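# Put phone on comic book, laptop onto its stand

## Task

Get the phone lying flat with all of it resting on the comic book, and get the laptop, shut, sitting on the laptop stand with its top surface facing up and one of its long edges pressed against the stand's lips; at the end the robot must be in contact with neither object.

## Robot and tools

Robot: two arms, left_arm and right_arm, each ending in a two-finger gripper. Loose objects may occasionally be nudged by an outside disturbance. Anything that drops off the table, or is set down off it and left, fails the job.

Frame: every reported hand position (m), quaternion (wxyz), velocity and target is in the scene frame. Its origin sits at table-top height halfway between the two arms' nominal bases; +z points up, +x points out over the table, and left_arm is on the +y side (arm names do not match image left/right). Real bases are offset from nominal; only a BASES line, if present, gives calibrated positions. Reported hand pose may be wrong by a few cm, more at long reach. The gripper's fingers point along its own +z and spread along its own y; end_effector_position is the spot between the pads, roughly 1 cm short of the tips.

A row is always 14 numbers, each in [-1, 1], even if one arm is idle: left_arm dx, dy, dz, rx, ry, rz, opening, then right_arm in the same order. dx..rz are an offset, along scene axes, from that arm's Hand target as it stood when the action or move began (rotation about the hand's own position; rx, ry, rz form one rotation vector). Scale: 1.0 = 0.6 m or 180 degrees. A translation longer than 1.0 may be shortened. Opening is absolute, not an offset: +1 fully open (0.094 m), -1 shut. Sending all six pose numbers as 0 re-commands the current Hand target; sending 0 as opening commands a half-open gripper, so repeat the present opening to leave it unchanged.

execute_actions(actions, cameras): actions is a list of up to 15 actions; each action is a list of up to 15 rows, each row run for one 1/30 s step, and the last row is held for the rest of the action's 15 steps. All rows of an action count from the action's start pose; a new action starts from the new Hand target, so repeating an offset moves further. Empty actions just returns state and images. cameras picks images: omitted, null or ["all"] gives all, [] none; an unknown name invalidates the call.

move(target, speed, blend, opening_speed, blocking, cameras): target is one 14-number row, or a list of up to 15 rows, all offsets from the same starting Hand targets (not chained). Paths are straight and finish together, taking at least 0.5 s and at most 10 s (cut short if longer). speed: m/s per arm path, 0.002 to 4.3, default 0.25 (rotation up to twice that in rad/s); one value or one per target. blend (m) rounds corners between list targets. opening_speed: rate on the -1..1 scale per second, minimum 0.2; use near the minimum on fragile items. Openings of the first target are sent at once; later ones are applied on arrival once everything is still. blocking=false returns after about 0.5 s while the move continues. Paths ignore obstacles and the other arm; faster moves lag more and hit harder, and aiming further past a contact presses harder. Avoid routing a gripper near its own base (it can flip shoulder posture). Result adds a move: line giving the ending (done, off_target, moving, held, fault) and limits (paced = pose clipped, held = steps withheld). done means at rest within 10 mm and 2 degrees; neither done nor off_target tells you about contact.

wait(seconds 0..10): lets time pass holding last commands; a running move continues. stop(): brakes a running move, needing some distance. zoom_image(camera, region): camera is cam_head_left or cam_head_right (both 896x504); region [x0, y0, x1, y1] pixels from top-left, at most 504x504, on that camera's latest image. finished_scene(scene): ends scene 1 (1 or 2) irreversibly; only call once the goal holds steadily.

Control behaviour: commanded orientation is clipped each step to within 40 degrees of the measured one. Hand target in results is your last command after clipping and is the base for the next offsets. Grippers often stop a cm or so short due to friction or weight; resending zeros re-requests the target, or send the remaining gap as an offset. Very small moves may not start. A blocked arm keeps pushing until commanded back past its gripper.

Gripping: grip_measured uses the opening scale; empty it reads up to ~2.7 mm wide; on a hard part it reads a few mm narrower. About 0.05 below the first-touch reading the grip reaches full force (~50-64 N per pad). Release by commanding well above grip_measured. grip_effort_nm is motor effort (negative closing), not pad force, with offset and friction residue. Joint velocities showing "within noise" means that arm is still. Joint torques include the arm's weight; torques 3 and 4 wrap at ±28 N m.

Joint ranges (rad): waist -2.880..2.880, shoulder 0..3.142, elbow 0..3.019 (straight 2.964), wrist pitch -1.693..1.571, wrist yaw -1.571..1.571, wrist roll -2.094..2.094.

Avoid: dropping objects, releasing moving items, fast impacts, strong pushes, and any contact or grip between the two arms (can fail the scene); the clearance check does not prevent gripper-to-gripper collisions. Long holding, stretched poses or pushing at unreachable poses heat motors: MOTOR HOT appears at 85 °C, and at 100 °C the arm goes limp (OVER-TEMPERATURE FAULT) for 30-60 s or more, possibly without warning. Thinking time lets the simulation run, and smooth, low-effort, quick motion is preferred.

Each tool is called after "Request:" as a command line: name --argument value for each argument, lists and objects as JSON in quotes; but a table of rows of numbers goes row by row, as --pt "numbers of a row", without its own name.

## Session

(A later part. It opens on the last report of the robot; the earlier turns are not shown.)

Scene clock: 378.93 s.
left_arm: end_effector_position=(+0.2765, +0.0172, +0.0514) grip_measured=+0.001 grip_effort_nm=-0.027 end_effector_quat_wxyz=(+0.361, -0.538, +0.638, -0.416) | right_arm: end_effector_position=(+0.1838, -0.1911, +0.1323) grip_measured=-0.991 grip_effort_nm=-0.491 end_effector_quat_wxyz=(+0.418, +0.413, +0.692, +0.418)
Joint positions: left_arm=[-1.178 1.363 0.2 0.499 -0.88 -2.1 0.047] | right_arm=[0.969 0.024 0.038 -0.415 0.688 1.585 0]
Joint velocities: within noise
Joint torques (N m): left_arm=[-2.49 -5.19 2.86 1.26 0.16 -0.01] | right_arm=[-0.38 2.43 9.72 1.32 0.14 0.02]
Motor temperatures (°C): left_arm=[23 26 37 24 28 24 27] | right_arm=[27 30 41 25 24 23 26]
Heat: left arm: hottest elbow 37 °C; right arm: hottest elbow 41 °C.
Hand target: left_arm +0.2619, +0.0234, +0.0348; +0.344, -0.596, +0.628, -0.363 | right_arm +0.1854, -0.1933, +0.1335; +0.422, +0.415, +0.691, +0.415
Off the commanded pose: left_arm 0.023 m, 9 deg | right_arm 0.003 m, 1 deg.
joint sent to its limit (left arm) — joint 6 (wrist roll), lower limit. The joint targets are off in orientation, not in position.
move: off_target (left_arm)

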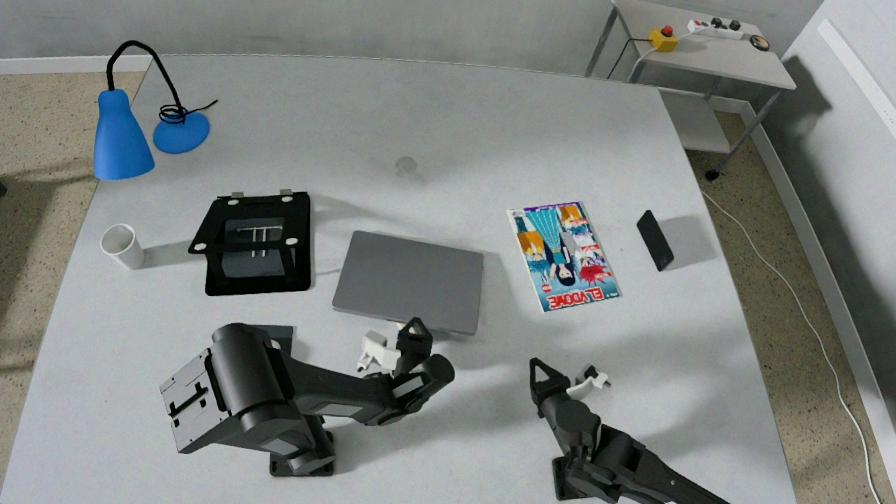

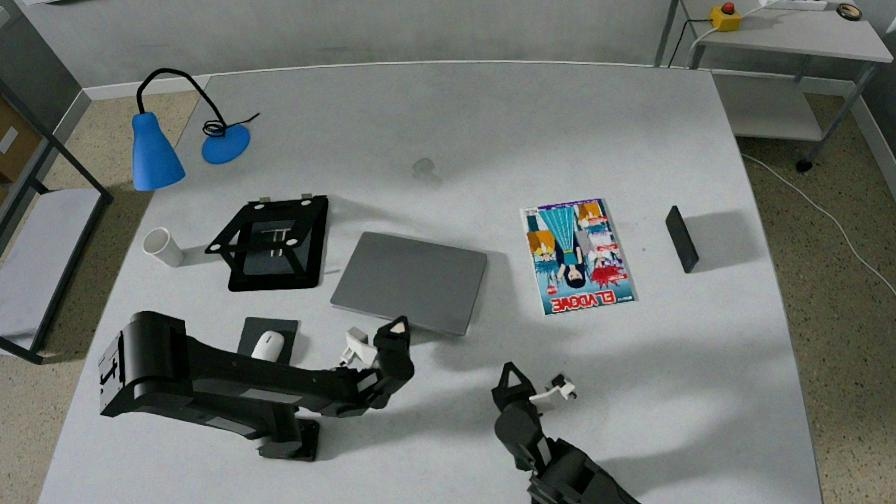

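Request:
move --pt "-0.05 0 0.0 0 0 0 0.0 0 0 0 0 0 0 -1" --pt "-0.04 0 0.14 0 0 0 0.0 0 0 0 0 0 0 -1" --pt "-0.02 0.2527 0.142 0 0 -0.05 0.3 0 0 0 0 0 0 -1" --speed '[0.05,0.15,0.15]'

Request:
zoom_image --camera "cam_head_left" --region '[280, 220, 500, 400]'

Request:
zoom_image --camera "cam_head_right" --region '[280, 220, 500, 400]'

Scene clock: 410.50 s.
left_arm: end_effector_position=(+0.2506, +0.1712, +0.1186) grip_measured=+0.297 grip_effort_nm=0.129 end_effector_quat_wxyz=(+0.309, -0.547, +0.677, -0.383) | right_arm: end_effector_position=(+0.1838, -0.1911, +0.1323) grip_measured=-0.991 grip_effort_nm=-0.486 end_effector_quat_wxyz=(+0.418, +0.413, +0.692, +0.418)
Joint positions: left_arm=[-0.512 0.011 0.126 -0.674 -0.23 -1.714 0.061] | right_arm=[0.969 0.024 0.038 -0.415 0.688 1.585 0]
Joint velocities: within noise
Joint torques (N m): left_arm=[-0.21 1.03 11.93 1.4 -0.04 0.12] | right_arm=[-0.38 2.37 9.74 1.33 0.14 0.02]
Motor temperatures (°C): left_arm=[23 26 34 24 28 24 27] | right_arm=[27 30 41 25 24 23 26]
Heat: left arm: hottest elbow 34 °C; right arm: hottest elbow 41 °C.
Hand target: left_arm +0.2499, +0.1750, +0.1200; +0.314, -0.545, +0.673, -0.389 | right_arm +0.1854, -0.1933, +0.1335; +0.422, +0.415, +0.691, +0.415
Off the commanded pose: left_arm 0.004 m, 1 deg | right_arm 0.003 m, 1 deg.
joint sent to its limit (left arm) — joint 2 (shoulder), lower limit. The joint targets still meet the commanded pose.
move: done

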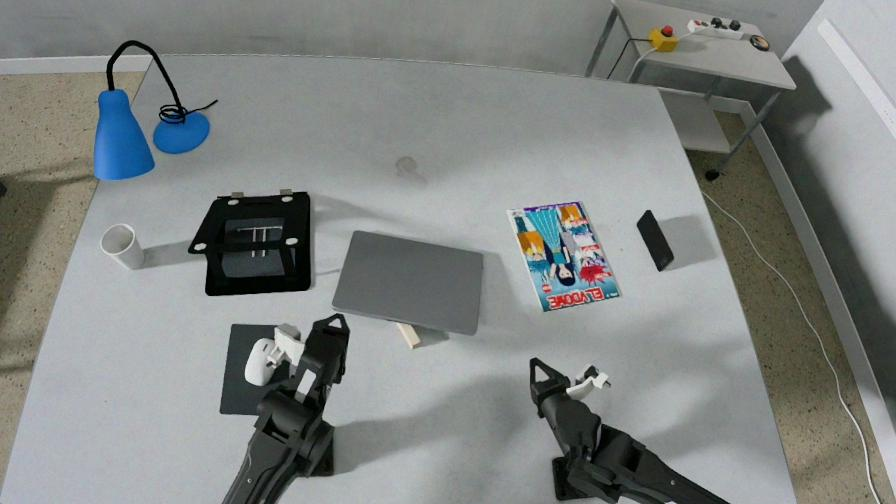

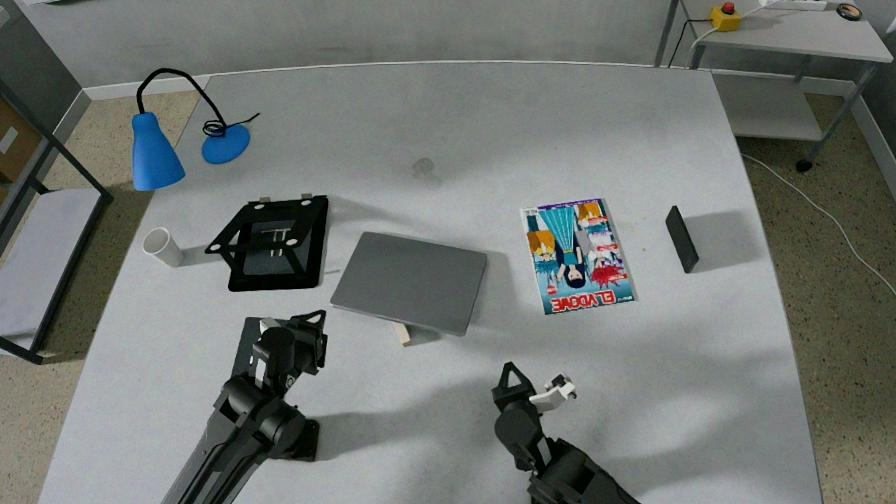

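Scaled by 2.291.

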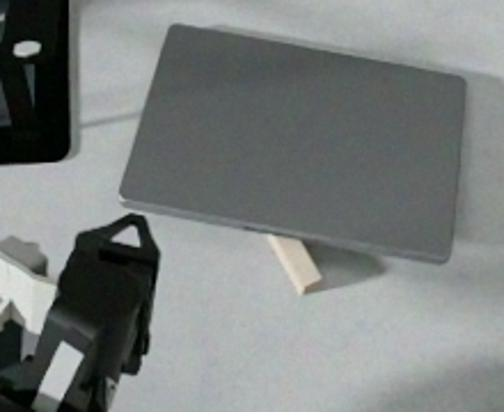

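Scaled by 2.291.

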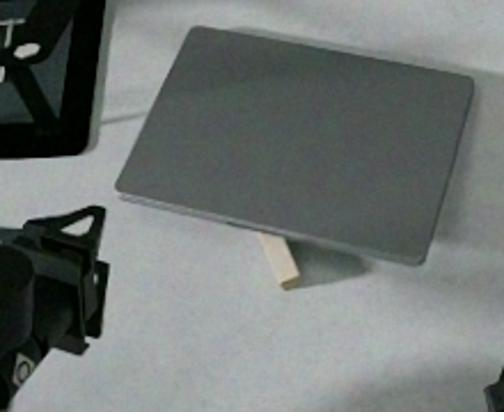

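Request:
move --pt "0 0 -0.137 0 0 0 0.3 0 0 0 0 0 0 -1" --speed 0.1

Request:
zoom_image --camera "cam_head_left" --region '[280, 220, 500, 400]'

Request:
zoom_image --camera "cam_head_right" --region '[280, 220, 500, 400]'

Scene clock: 414.43 s.
left_arm: end_effector_position=(+0.2469, +0.1758, +0.0857) grip_measured=+0.298 grip_effort_nm=0.129 end_effector_quat_wxyz=(+0.305, -0.554, +0.686, -0.359) | right_arm: end_effector_position=(+0.1838, -0.1911, +0.1323) grip_measured=-0.991 grip_effort_nm=-0.491 end_effector_quat_wxyz=(+0.418, +0.413, +0.692, +0.418)
Joint positions: left_arm=[-0.511 0.01 0.066 -0.666 -0.244 -1.714 0.061] | right_arm=[0.969 0.024 0.038 -0.415 0.688 1.585 0]
Joint velocities: within noise
Joint torques (N m): left_arm=[-1.96 1.79 13.11 1.66 -0.11 0.07] | right_arm=[-0.26 2.43 9.73 1.32 0.15 0.02]
Motor temperatures (°C): left_arm=[23 26 34 24 27 24 27] | right_arm=[27 30 41 25 24 23 26]
Heat: left arm: hottest elbow 34 °C; right arm: hottest elbow 41 °C.
Hand target: left_arm +0.2479, +0.1751, +0.0928; +0.306, -0.553, +0.684, -0.364 (not the last commanded pose) | right_arm +0.1853, -0.1933, +0.1335; +0.422, +0.415, +0.691, +0.415
Off the commanded pose: left_arm 0.048 m, 4 deg | right_arm 0.003 m, 1 deg.
move: held (left_arm; a check stopped the path); limits=held
pose unreachable (left arm): on one or more control steps of this call, first in action 0 (counted from 0), this arm could not follow its commanded pose, so it was not sent that pose on those steps. It may still have moved: this result reports where it is.
cause: moving toward the commanded pose would bring two parts of the arm too close to each other (its shoulder (the part past joint 1) and its wrist (the part past joint 5), with joints 2 (shoulder) to 5 (wrist yaw) between them).

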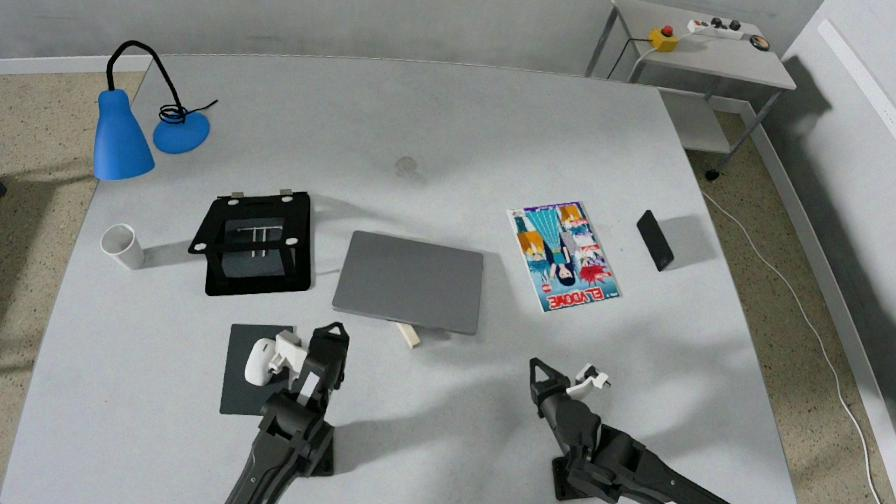

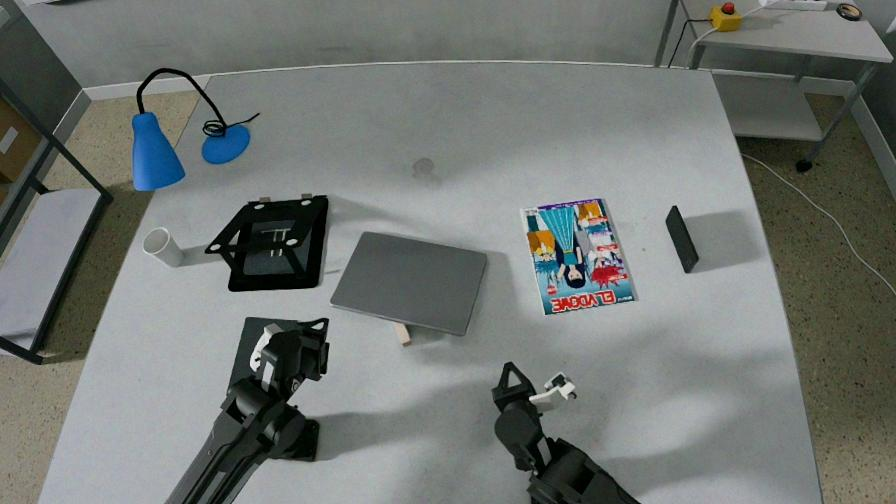

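Scaled by 2.291.

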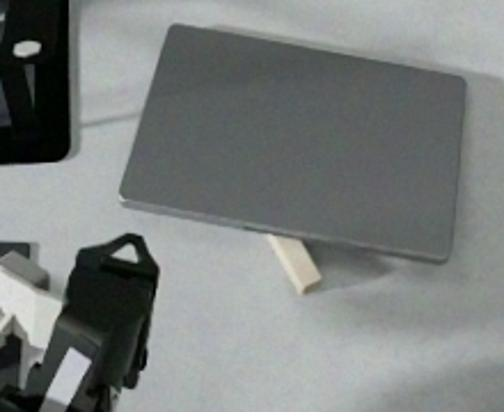

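Scaled by 2.291.

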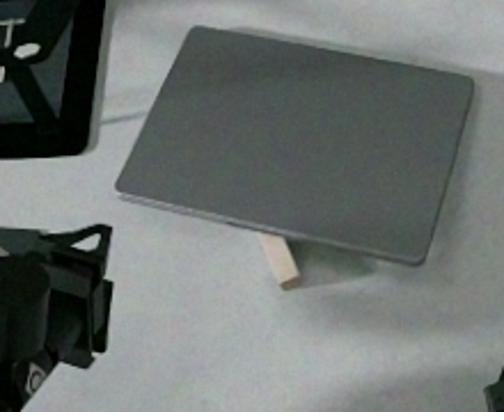

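Request:
move --pt "0 0 0.2 0 0 0 0.3 0 0 0 0 0 0 -1" --pt "0.06 -0.02 0.262 0.2598 0.2183 -0.3945 0.2 0 0 0 0 0 0 -1" --speed 0.2

Scene clock: 437.20 s.
left_arm: end_effector_position=(+0.2681, +0.1712, +0.2248) grip_measured=+0.202 grip_effort_nm=-0.085 end_effector_quat_wxyz=(-0.024, -0.011, +1.000, +0.006) | right_arm: end_effector_position=(+0.1838, -0.1911, +0.1323) grip_measured=-0.991 grip_effort_nm=-0.496 end_effector_quat_wxyz=(+0.418, +0.413, +0.692, +0.418)
Joint positions: left_arm=[-0.318 1.012 0.967 -1.576 0.003 -0.312 0.056] | right_arm=[0.969 0.024 0.038 -0.415 0.688 1.585 0]
Joint velocities: within noise
Joint torques (N m): left_arm=[-2.96 -5.66 16.96 -0.13 -0.11 0.1] | right_arm=[-0.26 2.43 9.73 1.32 0.15 0.02]
Motor temperatures (°C): left_arm=[23 26 37 24 27 24 27] | right_arm=[27 30 41 25 24 23 26]
Heat: left arm: hottest elbow 37 °C; right arm: hottest elbow 41 °C.
Hand target: left_arm +0.2839, +0.1630, +0.2499; +0.000, +0.000, +1.000, +0.000 | right_arm +0.1853, -0.1933, +0.1335; +0.422, +0.415, +0.691, +0.415
Off the commanded pose: left_arm 0.031 m, 3 deg | right_arm 0.003 m, 1 deg.
move: off_target (left_arm); target 2's new opening was sent with left_arm's hand 0.031 m and 3 deg from that target

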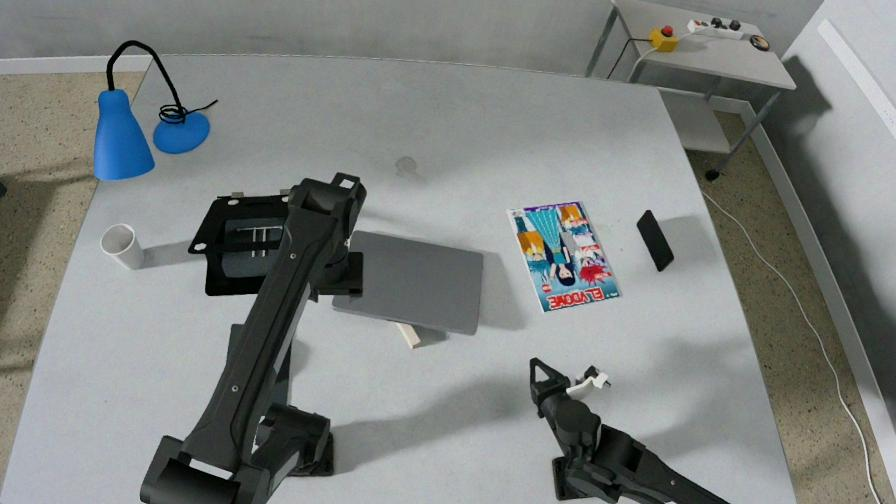

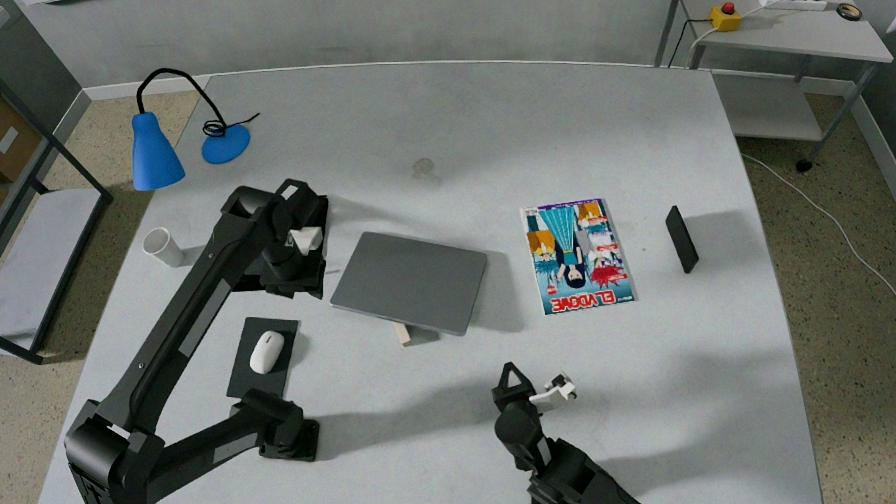

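Request:
move --pt "0.03 -0.04 -0.08 0.2167 -0.3213 -0.5566 0.3 0 0 0 0 0 0 -1" --pt "0.03 -0.04 -0.2 0.2167 -0.3213 -0.5566 0.3 0 0 0 0 0 0 -1" --speed 0.2

Request:
zoom_image --camera "cam_head_left" --region '[280, 220, 500, 400]'

Request:
zoom_image --camera "cam_head_right" --region '[280, 220, 500, 400]'

Scene clock: 447.07 s.
left_arm: end_effector_position=(+0.2994, +0.1358, +0.1335) grip_measured=+0.298 grip_effort_nm=0.129 end_effector_quat_wxyz=(+0.416, +0.720, +0.483, +0.275) | right_arm: end_effector_position=(+0.1838, -0.1911, +0.1323) grip_measured=-0.991 grip_effort_nm=-0.491 end_effector_quat_wxyz=(+0.418, +0.413, +0.692, +0.418)
Joint positions: left_arm=[-0.386 0.431 0.184 -0.279 0.034 1.584 0.061] | right_arm=[0.969 0.024 0.038 -0.415 0.688 1.585 0]
Joint velocities: within noise
Joint torques (N m): left_arm=[-0.26 0.91 10.89 2.51 0.15 0.03] | right_arm=[-0.32 2.37 9.73 1.32 0.15 0.02]
Motor temperatures (°C): left_arm=[23 26 37 24 27 24 27] | right_arm=[27 30 41 25 24 23 26]
Heat: left arm: hottest elbow 37 °C; right arm: hottest elbow 41 °C.
Hand target: left_arm +0.3019, +0.1390, +0.1299; +0.415, +0.718, +0.484, +0.279 | right_arm +0.1853, -0.1933, +0.1335; +0.422, +0.415, +0.691, +0.415
Off the commanded pose: left_arm 0.005 m, 1 deg | right_arm 0.003 m, 1 deg.
move: done

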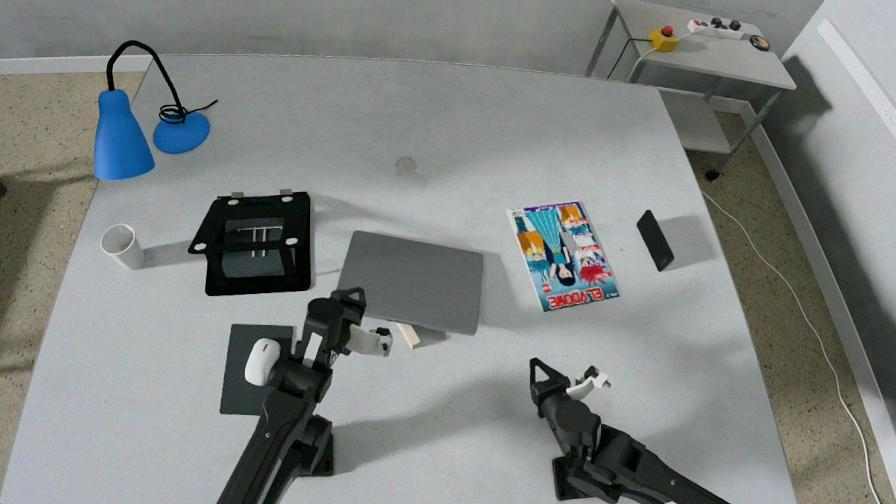

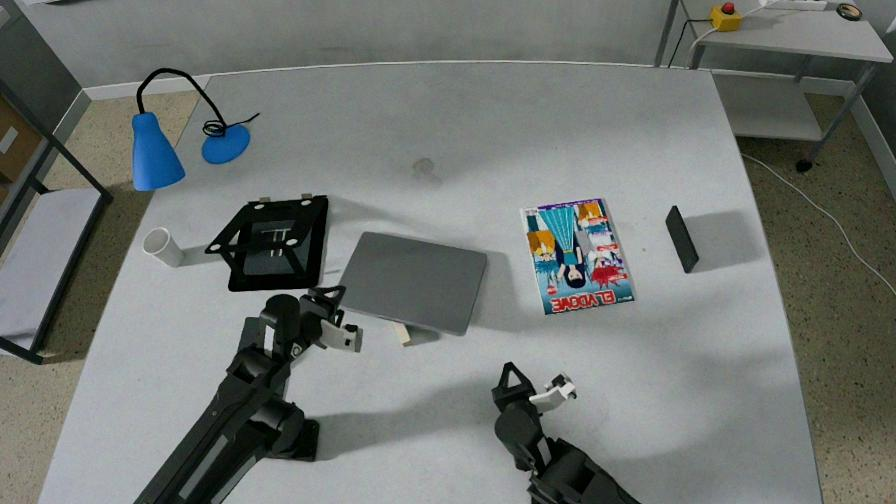

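Scaled by 2.291.

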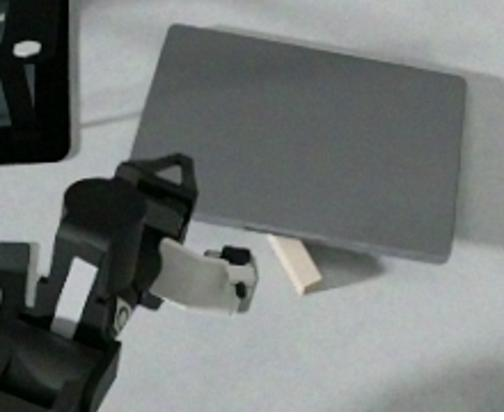

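Scaled by 2.291.

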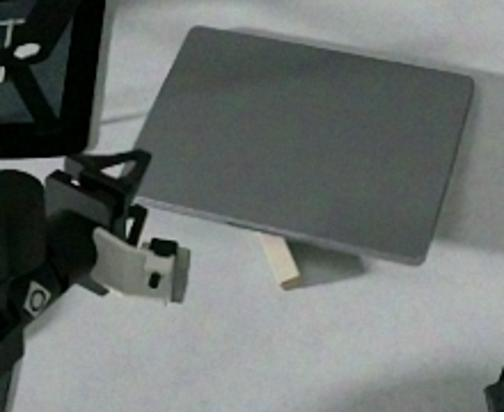

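Request:
move --pt "-0.01 0.0 -0.165 0 0 0 0.3 0 0 0 0 0 0 -1" --pt "0.06 -0.025 -0.165 0 0 0 0.3 0 0 0 0 0 0 -1" --speed '[0.12,0.05]'

Request:
zoom_image --camera "cam_head_left" --region '[280, 220, 500, 400]'

Request:
zoom_image --camera "cam_head_right" --region '[280, 220, 500, 400]'

Scene clock: 456.70 s.
left_arm: end_effector_position=(+0.2868, +0.1410, +0.0695) grip_measured=+0.298 grip_effort_nm=0.129 end_effector_quat_wxyz=(+0.406, +0.725, +0.487, +0.269) | right_arm: end_effector_position=(+0.1838, -0.1911, +0.1323) grip_measured=-0.991 grip_effort_nm=-0.491 end_effector_quat_wxyz=(+0.418, +0.413, +0.692, +0.418)
Joint positions: left_arm=[-0.386 0.541 0.035 -0.047 0.031 1.584 0.061] | right_arm=[0.969 0.024 0.038 -0.415 0.688 1.585 0]
Joint velocities: within noise
Joint torques (N m): left_arm=[-0.73 -1.26 11.63 1.22 0.02 -0.04] | right_arm=[-0.26 2.43 9.76 1.33 0.16 0.03]
Motor temperatures (°C): left_arm=[23 26 37 24 27 24 27] | right_arm=[27 30 41 25 24 23 26]
Heat: left arm: hottest elbow 37 °C; right arm: hottest elbow 41 °C.
Hand target: left_arm +0.2891, +0.1401, +0.0760; +0.410, +0.723, +0.485, +0.272 (not the last commanded pose) | right_arm +0.1853, -0.1933, +0.1335; +0.422, +0.415, +0.691, +0.415
Off the commanded pose: left_arm 0.066 m, 2 deg | right_arm 0.003 m, 1 deg.
move: held (left_arm; a check stopped the path); path passed 0 of 2 targets; limits=held
pose unreachable (left arm): on one or more control steps of this call, first in action 0 (counted from 0), this arm could not follow its commanded pose, so it was not sent that pose on those steps. It may still have moved: this result reports where it is.
cause: moving toward the commanded pose would bring two parts of the arm too close to each other (its shoulder (the part past joint 1) and its forearm (the part past joint 3), with joints 2 (shoulder) and 3 (elbow) between them).

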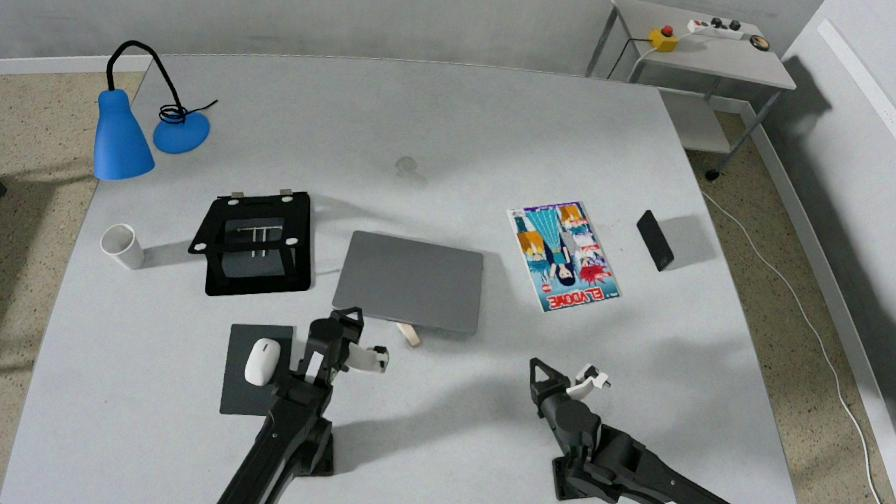

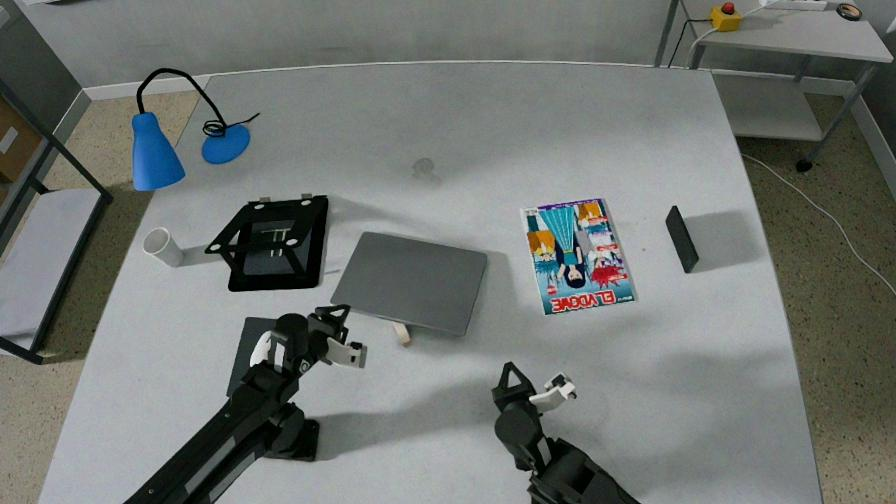

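Scaled by 2.291.

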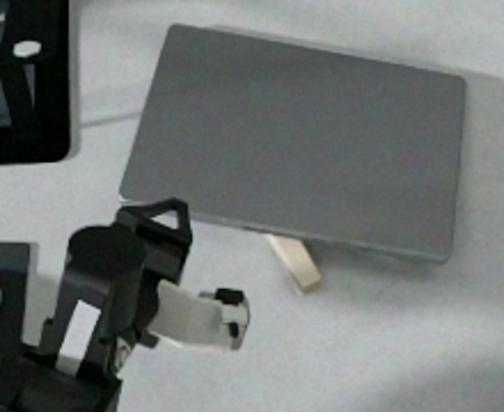

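Scaled by 2.291.

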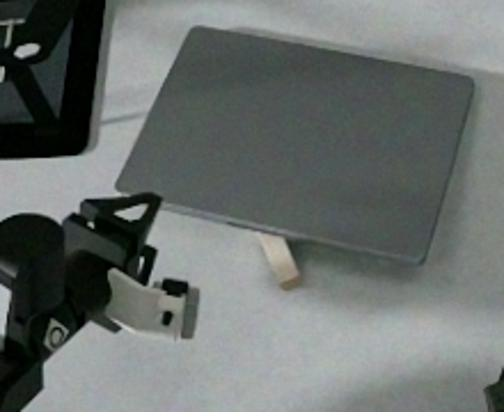

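Request:
move --pt "0.0 0.0 0.2 0 0 0 0.3 0.25 -0.07 0.05 0.0018 0.1059 0.3224 0.3" --pt "0.0 0.0 0.25 0 0 0 0.3 0.358 -0.07 -0.02 0.0018 0.1059 0.3224 0.3" --speed 0.2

Request:
zoom_image --camera "cam_head_left" --region '[400, 220, 620, 400]'

Request:
zoom_image --camera "cam_head_right" --region '[400, 220, 620, 400]'

Scene clock: 470.00 s.
left_arm: end_effector_position=(+0.2812, +0.1430, +0.1792) grip_measured=+0.298 grip_effort_nm=0.125 end_effector_quat_wxyz=(+0.383, +0.737, +0.496, +0.252) | right_arm: end_effector_position=(+0.3788, -0.2366, +0.1136) grip_measured=+0.299 grip_effort_nm=0.066 end_effector_quat_wxyz=(+0.037, +0.106, +0.859, +0.499)
Joint positions: left_arm=[-0.386 0.339 0.342 -0.621 0.031 1.584 0.061] | right_arm=[-0.195 1.557 0.889 -0.889 -1.048 0.063 0.061]
Joint velocities: within noise
Joint torques (N m): left_arm=[-2.32 -0.09 19.22 1.37 0.05 -0.05] | right_arm=[1.26 -11.93 10.26 0.54 -0.46 0.11]
Motor temperatures (°C): left_arm=[23 26 38 24 27 24 27] | right_arm=[27 30 42 25 24 23 26]
Heat: left arm: hottest elbow 38 °C; right arm: hottest elbow 42 °C.
Hand target: left_arm +0.2891, +0.1401, +0.2260; +0.410, +0.723, +0.485, +0.272 | right_arm +0.4001, -0.2354, +0.1215; +0.052, +0.091, +0.861, +0.497
Off the commanded pose: left_arm 0.048 m, 4 deg | right_arm 0.023 m, 2 deg.
move: off_target (left_arm, right_arm)

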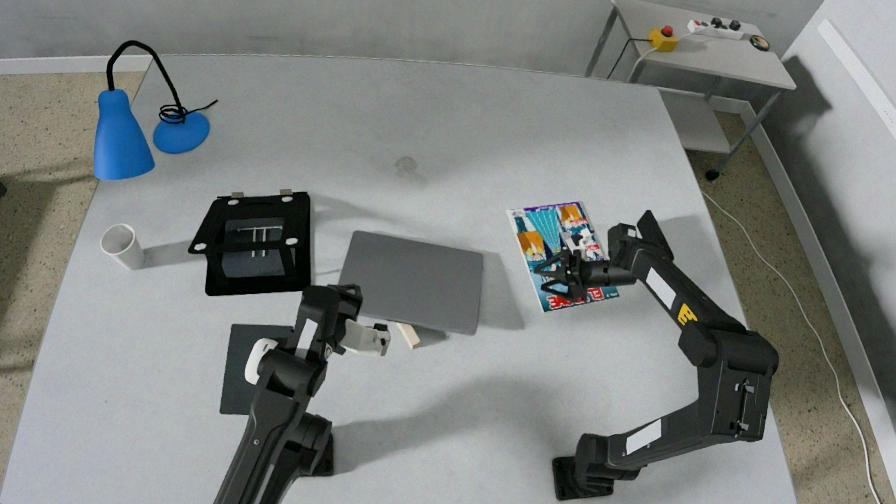

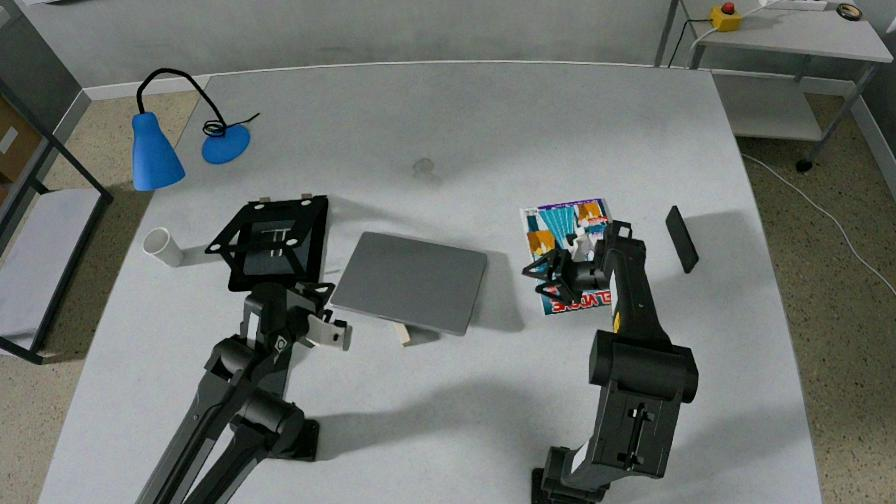

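Scaled by 2.291.

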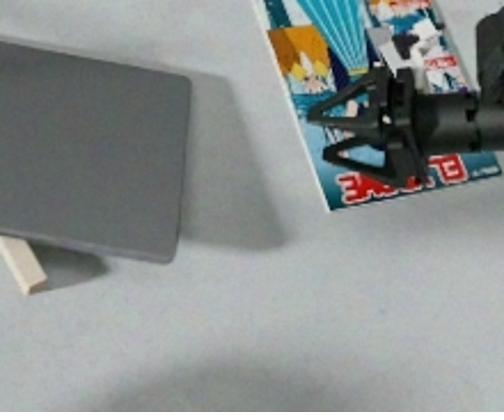

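Scaled by 2.291.

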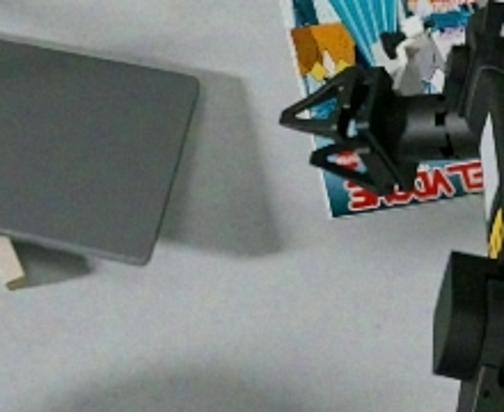

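Request:
move --pt "0.032 0.008 -0.2 0 0 0 0.3 0 0 0 0 0 0 0.3" --speed 0.15

Request:
zoom_image --camera "cam_head_left" --region '[280, 220, 500, 400]'

Request:
zoom_image --camera "cam_head_right" --region '[280, 220, 500, 400]'

Scene clock: 482.67 s.
left_arm: end_effector_position=(+0.3065, +0.1414, +0.1091) grip_measured=+0.298 grip_effort_nm=0.129 end_effector_quat_wxyz=(+0.411, +0.724, +0.484, +0.268) | right_arm: end_effector_position=(+0.3789, -0.2366, +0.1136) grip_measured=+0.299 grip_effort_nm=0.066 end_effector_quat_wxyz=(+0.037, +0.106, +0.859, +0.499)
Joint positions: left_arm=[-0.325 0.536 0.145 -0.157 0.093 1.615 0.061] | right_arm=[-0.195 1.557 0.889 -0.889 -1.048 0.063 0.061]
Joint velocities: within noise
Joint torques (N m): left_arm=[-0.79 -0.32 10.43 2.61 0.13 0.04] | right_arm=[1.32 -12.16 10.24 0.57 -0.45 0.11]
Motor temperatures (°C): left_arm=[23 26 42 24 27 24 27] | right_arm=[27 31 42 25 24 23 25]
Heat: left arm: hottest elbow 42 °C; right arm: hottest elbow 42 °C.
Hand target: left_arm +0.3085, +0.1448, +0.1062; +0.410, +0.723, +0.485, +0.272 | right_arm +0.4001, -0.2354, +0.1215; +0.052, +0.091, +0.861, +0.497
Off the commanded pose: left_arm 0.005 m, 1 deg | right_arm 0.023 m, 2 deg.
move: off_target (right_arm)

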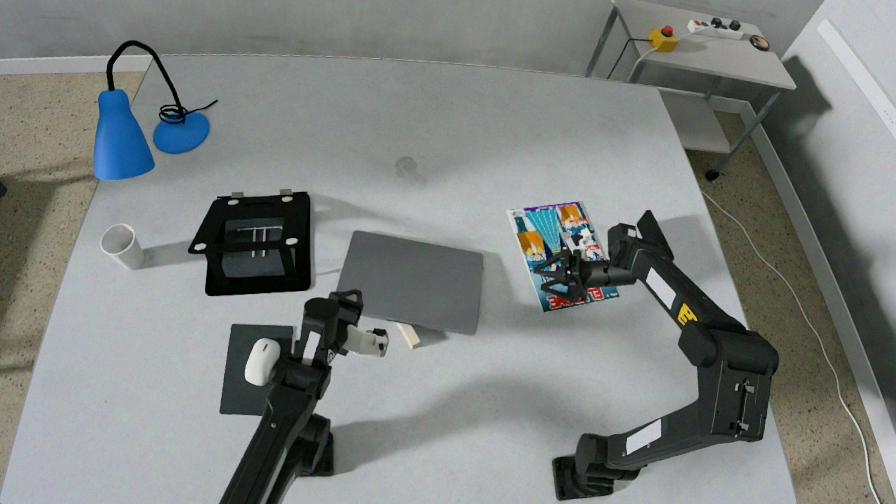

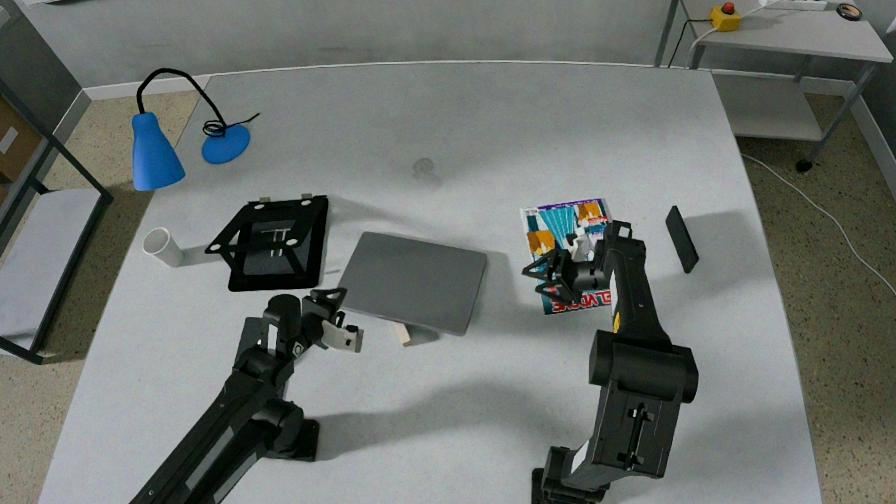

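Scaled by 2.291.

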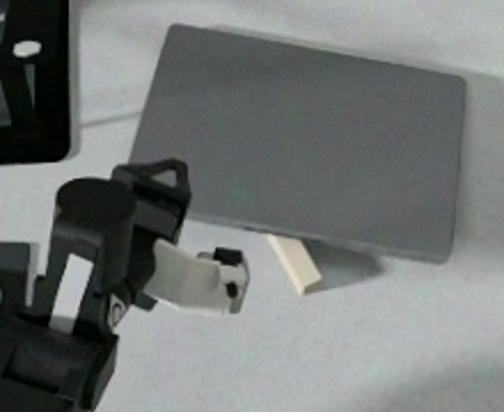

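Scaled by 2.291.

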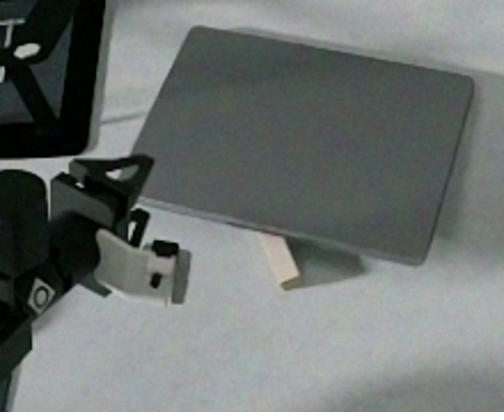

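Request:
move --pt "0.008 0.0 -0.057 0 0 0 0.3 0 0 0 0 0 0 0.3" --pt "0.061 -0.018 -0.097 0 0 0 0.3 0 0 0 0 0 0 0.3" --speed '[0.08,0.04]'

Request:
zoom_image --camera "cam_head_left" --region '[280, 220, 500, 400]'

Request:
zoom_image --camera "cam_head_right" --region '[280, 220, 500, 400]'

Scene clock: 489.60 s.
left_arm: end_effector_position=(+0.3311, +0.1355, +0.0372) grip_measured=+0.298 grip_effort_nm=0.129 end_effector_quat_wxyz=(+0.400, +0.730, +0.490, +0.259) | right_arm: end_effector_position=(+0.3789, -0.2366, +0.1136) grip_measured=+0.299 grip_effort_nm=0.066 end_effector_quat_wxyz=(+0.037, +0.106, +0.859, +0.499)
Joint positions: left_arm=[-0.318 1.131 0.085 0.465 0.097 1.619 0.061] | right_arm=[-0.195 1.557 0.889 -0.889 -1.048 0.063 0.061]
Joint velocities: within noise
Joint torques (N m): left_arm=[-0.97 -3.02 9.31 2.65 0.04 0.01] | right_arm=[1.32 -12.22 10.24 0.57 -0.46 0.11]
Motor temperatures (°C): left_arm=[23 26 41 24 27 24 27] | right_arm=[27 31 42 25 24 23 25]
Heat: left arm: hottest elbow 41 °C; right arm: hottest elbow 42 °C.
Hand target: left_arm +0.3449, +0.1340, +0.0479; +0.410, +0.723, +0.485, +0.272 | right_arm +0.4001, -0.2354, +0.1215; +0.052, +0.091, +0.861, +0.497
Off the commanded pose: left_arm 0.018 m, 2 deg | right_arm 0.023 m, 2 deg.
move: off_target (left_arm, right_arm)

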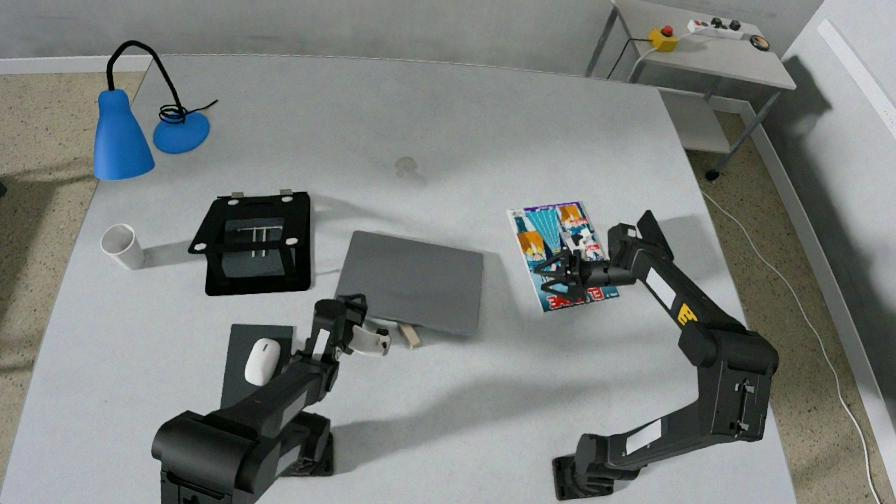

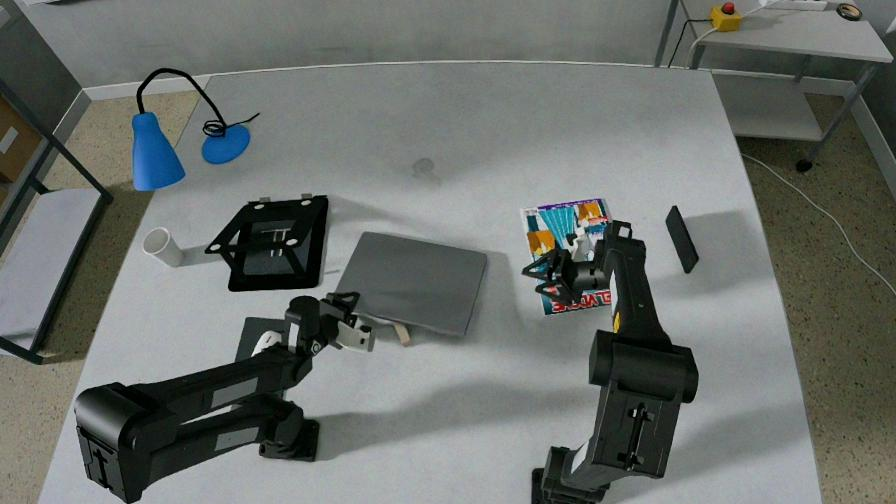

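Scaled by 2.291.

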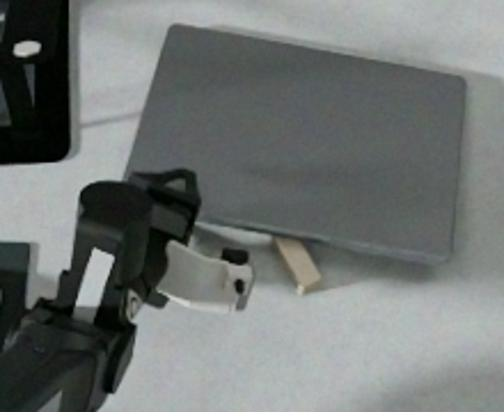

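Scaled by 2.291.

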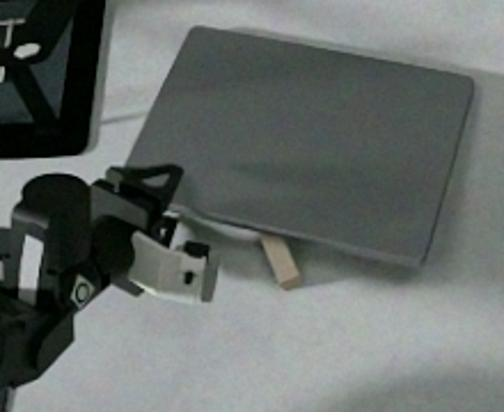

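Request:
move --pt "0.02 -0.008 0.0 0 0 0 0.1 0 0 0 0 0 0 0.3" --pt "0.02 -0.008 0.0 0 0 0 -0.25 0 0 0 0 0 0 0.3" --speed '[0.05,0.05]' --opening_speed 0.4

Request:
zoom_image --camera "cam_head_left" --region '[280, 220, 500, 400]'

Request:
zoom_image --camera "cam_head_right" --region '[280, 220, 500, 400]'

Scene clock: 497.23 s.
left_arm: end_effector_position=(+0.3372, +0.1343, +0.0349) grip_measured=-0.247 grip_effort_nm=-0.100 end_effector_quat_wxyz=(+0.399, +0.730, +0.490, +0.261) | right_arm: end_effector_position=(+0.3789, -0.2366, +0.1136) grip_measured=+0.299 grip_effort_nm=0.071 end_effector_quat_wxyz=(+0.037, +0.106, +0.859, +0.499)
Joint positions: left_arm=[-0.318 1.178 0.098 0.5 0.093 1.619 0.035] | right_arm=[-0.195 1.557 0.889 -0.889 -1.048 0.063 0.061]
Joint velocities: within noise
Joint torques (N m): left_arm=[-1.26 -4.01 10.56 1.89 -0.08 -0.05] | right_arm=[1.32 -12.16 10.24 0.55 -0.45 0.11]
Motor temperatures (°C): left_arm=[23 26 39 24 27 24 27] | right_arm=[27 31 42 25 24 23 25]
Heat: left arm: hottest elbow 39 °C; right arm: hottest elbow 42 °C.
Hand target: left_arm +0.3570, +0.1293, +0.0479; +0.410, +0.723, +0.485, +0.272 | right_arm +0.4001, -0.2354, +0.1215; +0.052, +0.091, +0.861, +0.497
Off the commanded pose: left_arm 0.024 m, 2 deg | right_arm 0.023 m, 2 deg.
move: off_target (left_arm, right_arm); target 2's new opening was sent with left_arm's hand 0.029 m and 3 deg from that target

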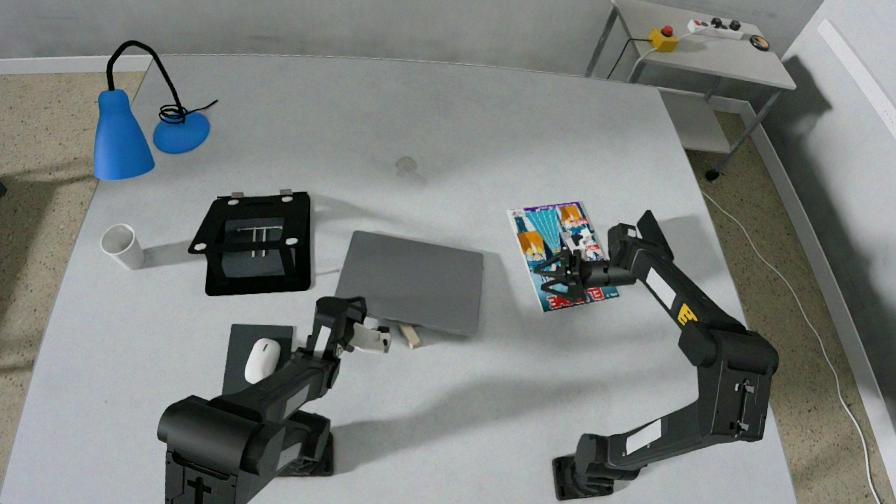

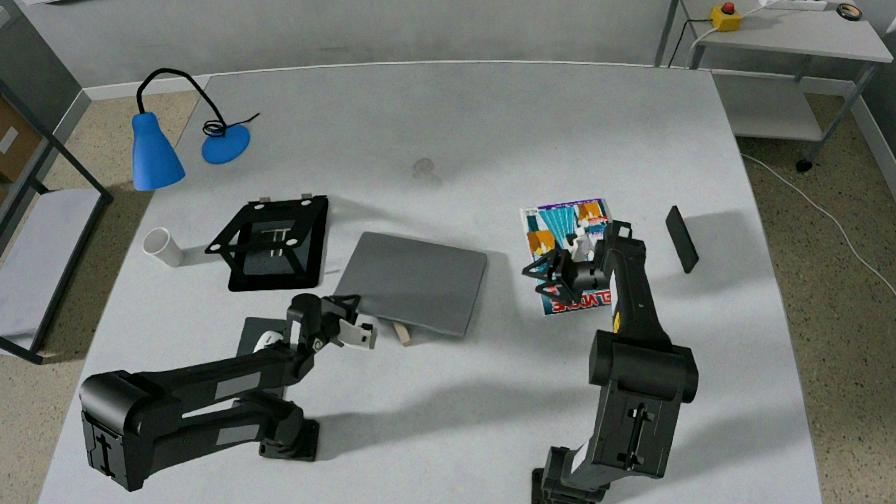

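Scaled by 2.291.

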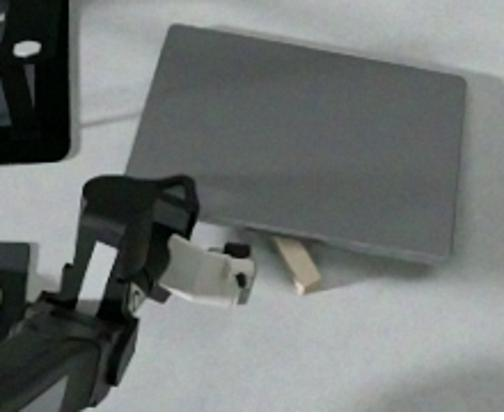

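Scaled by 2.291.

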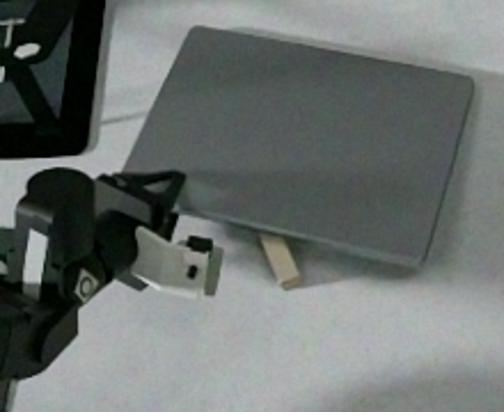

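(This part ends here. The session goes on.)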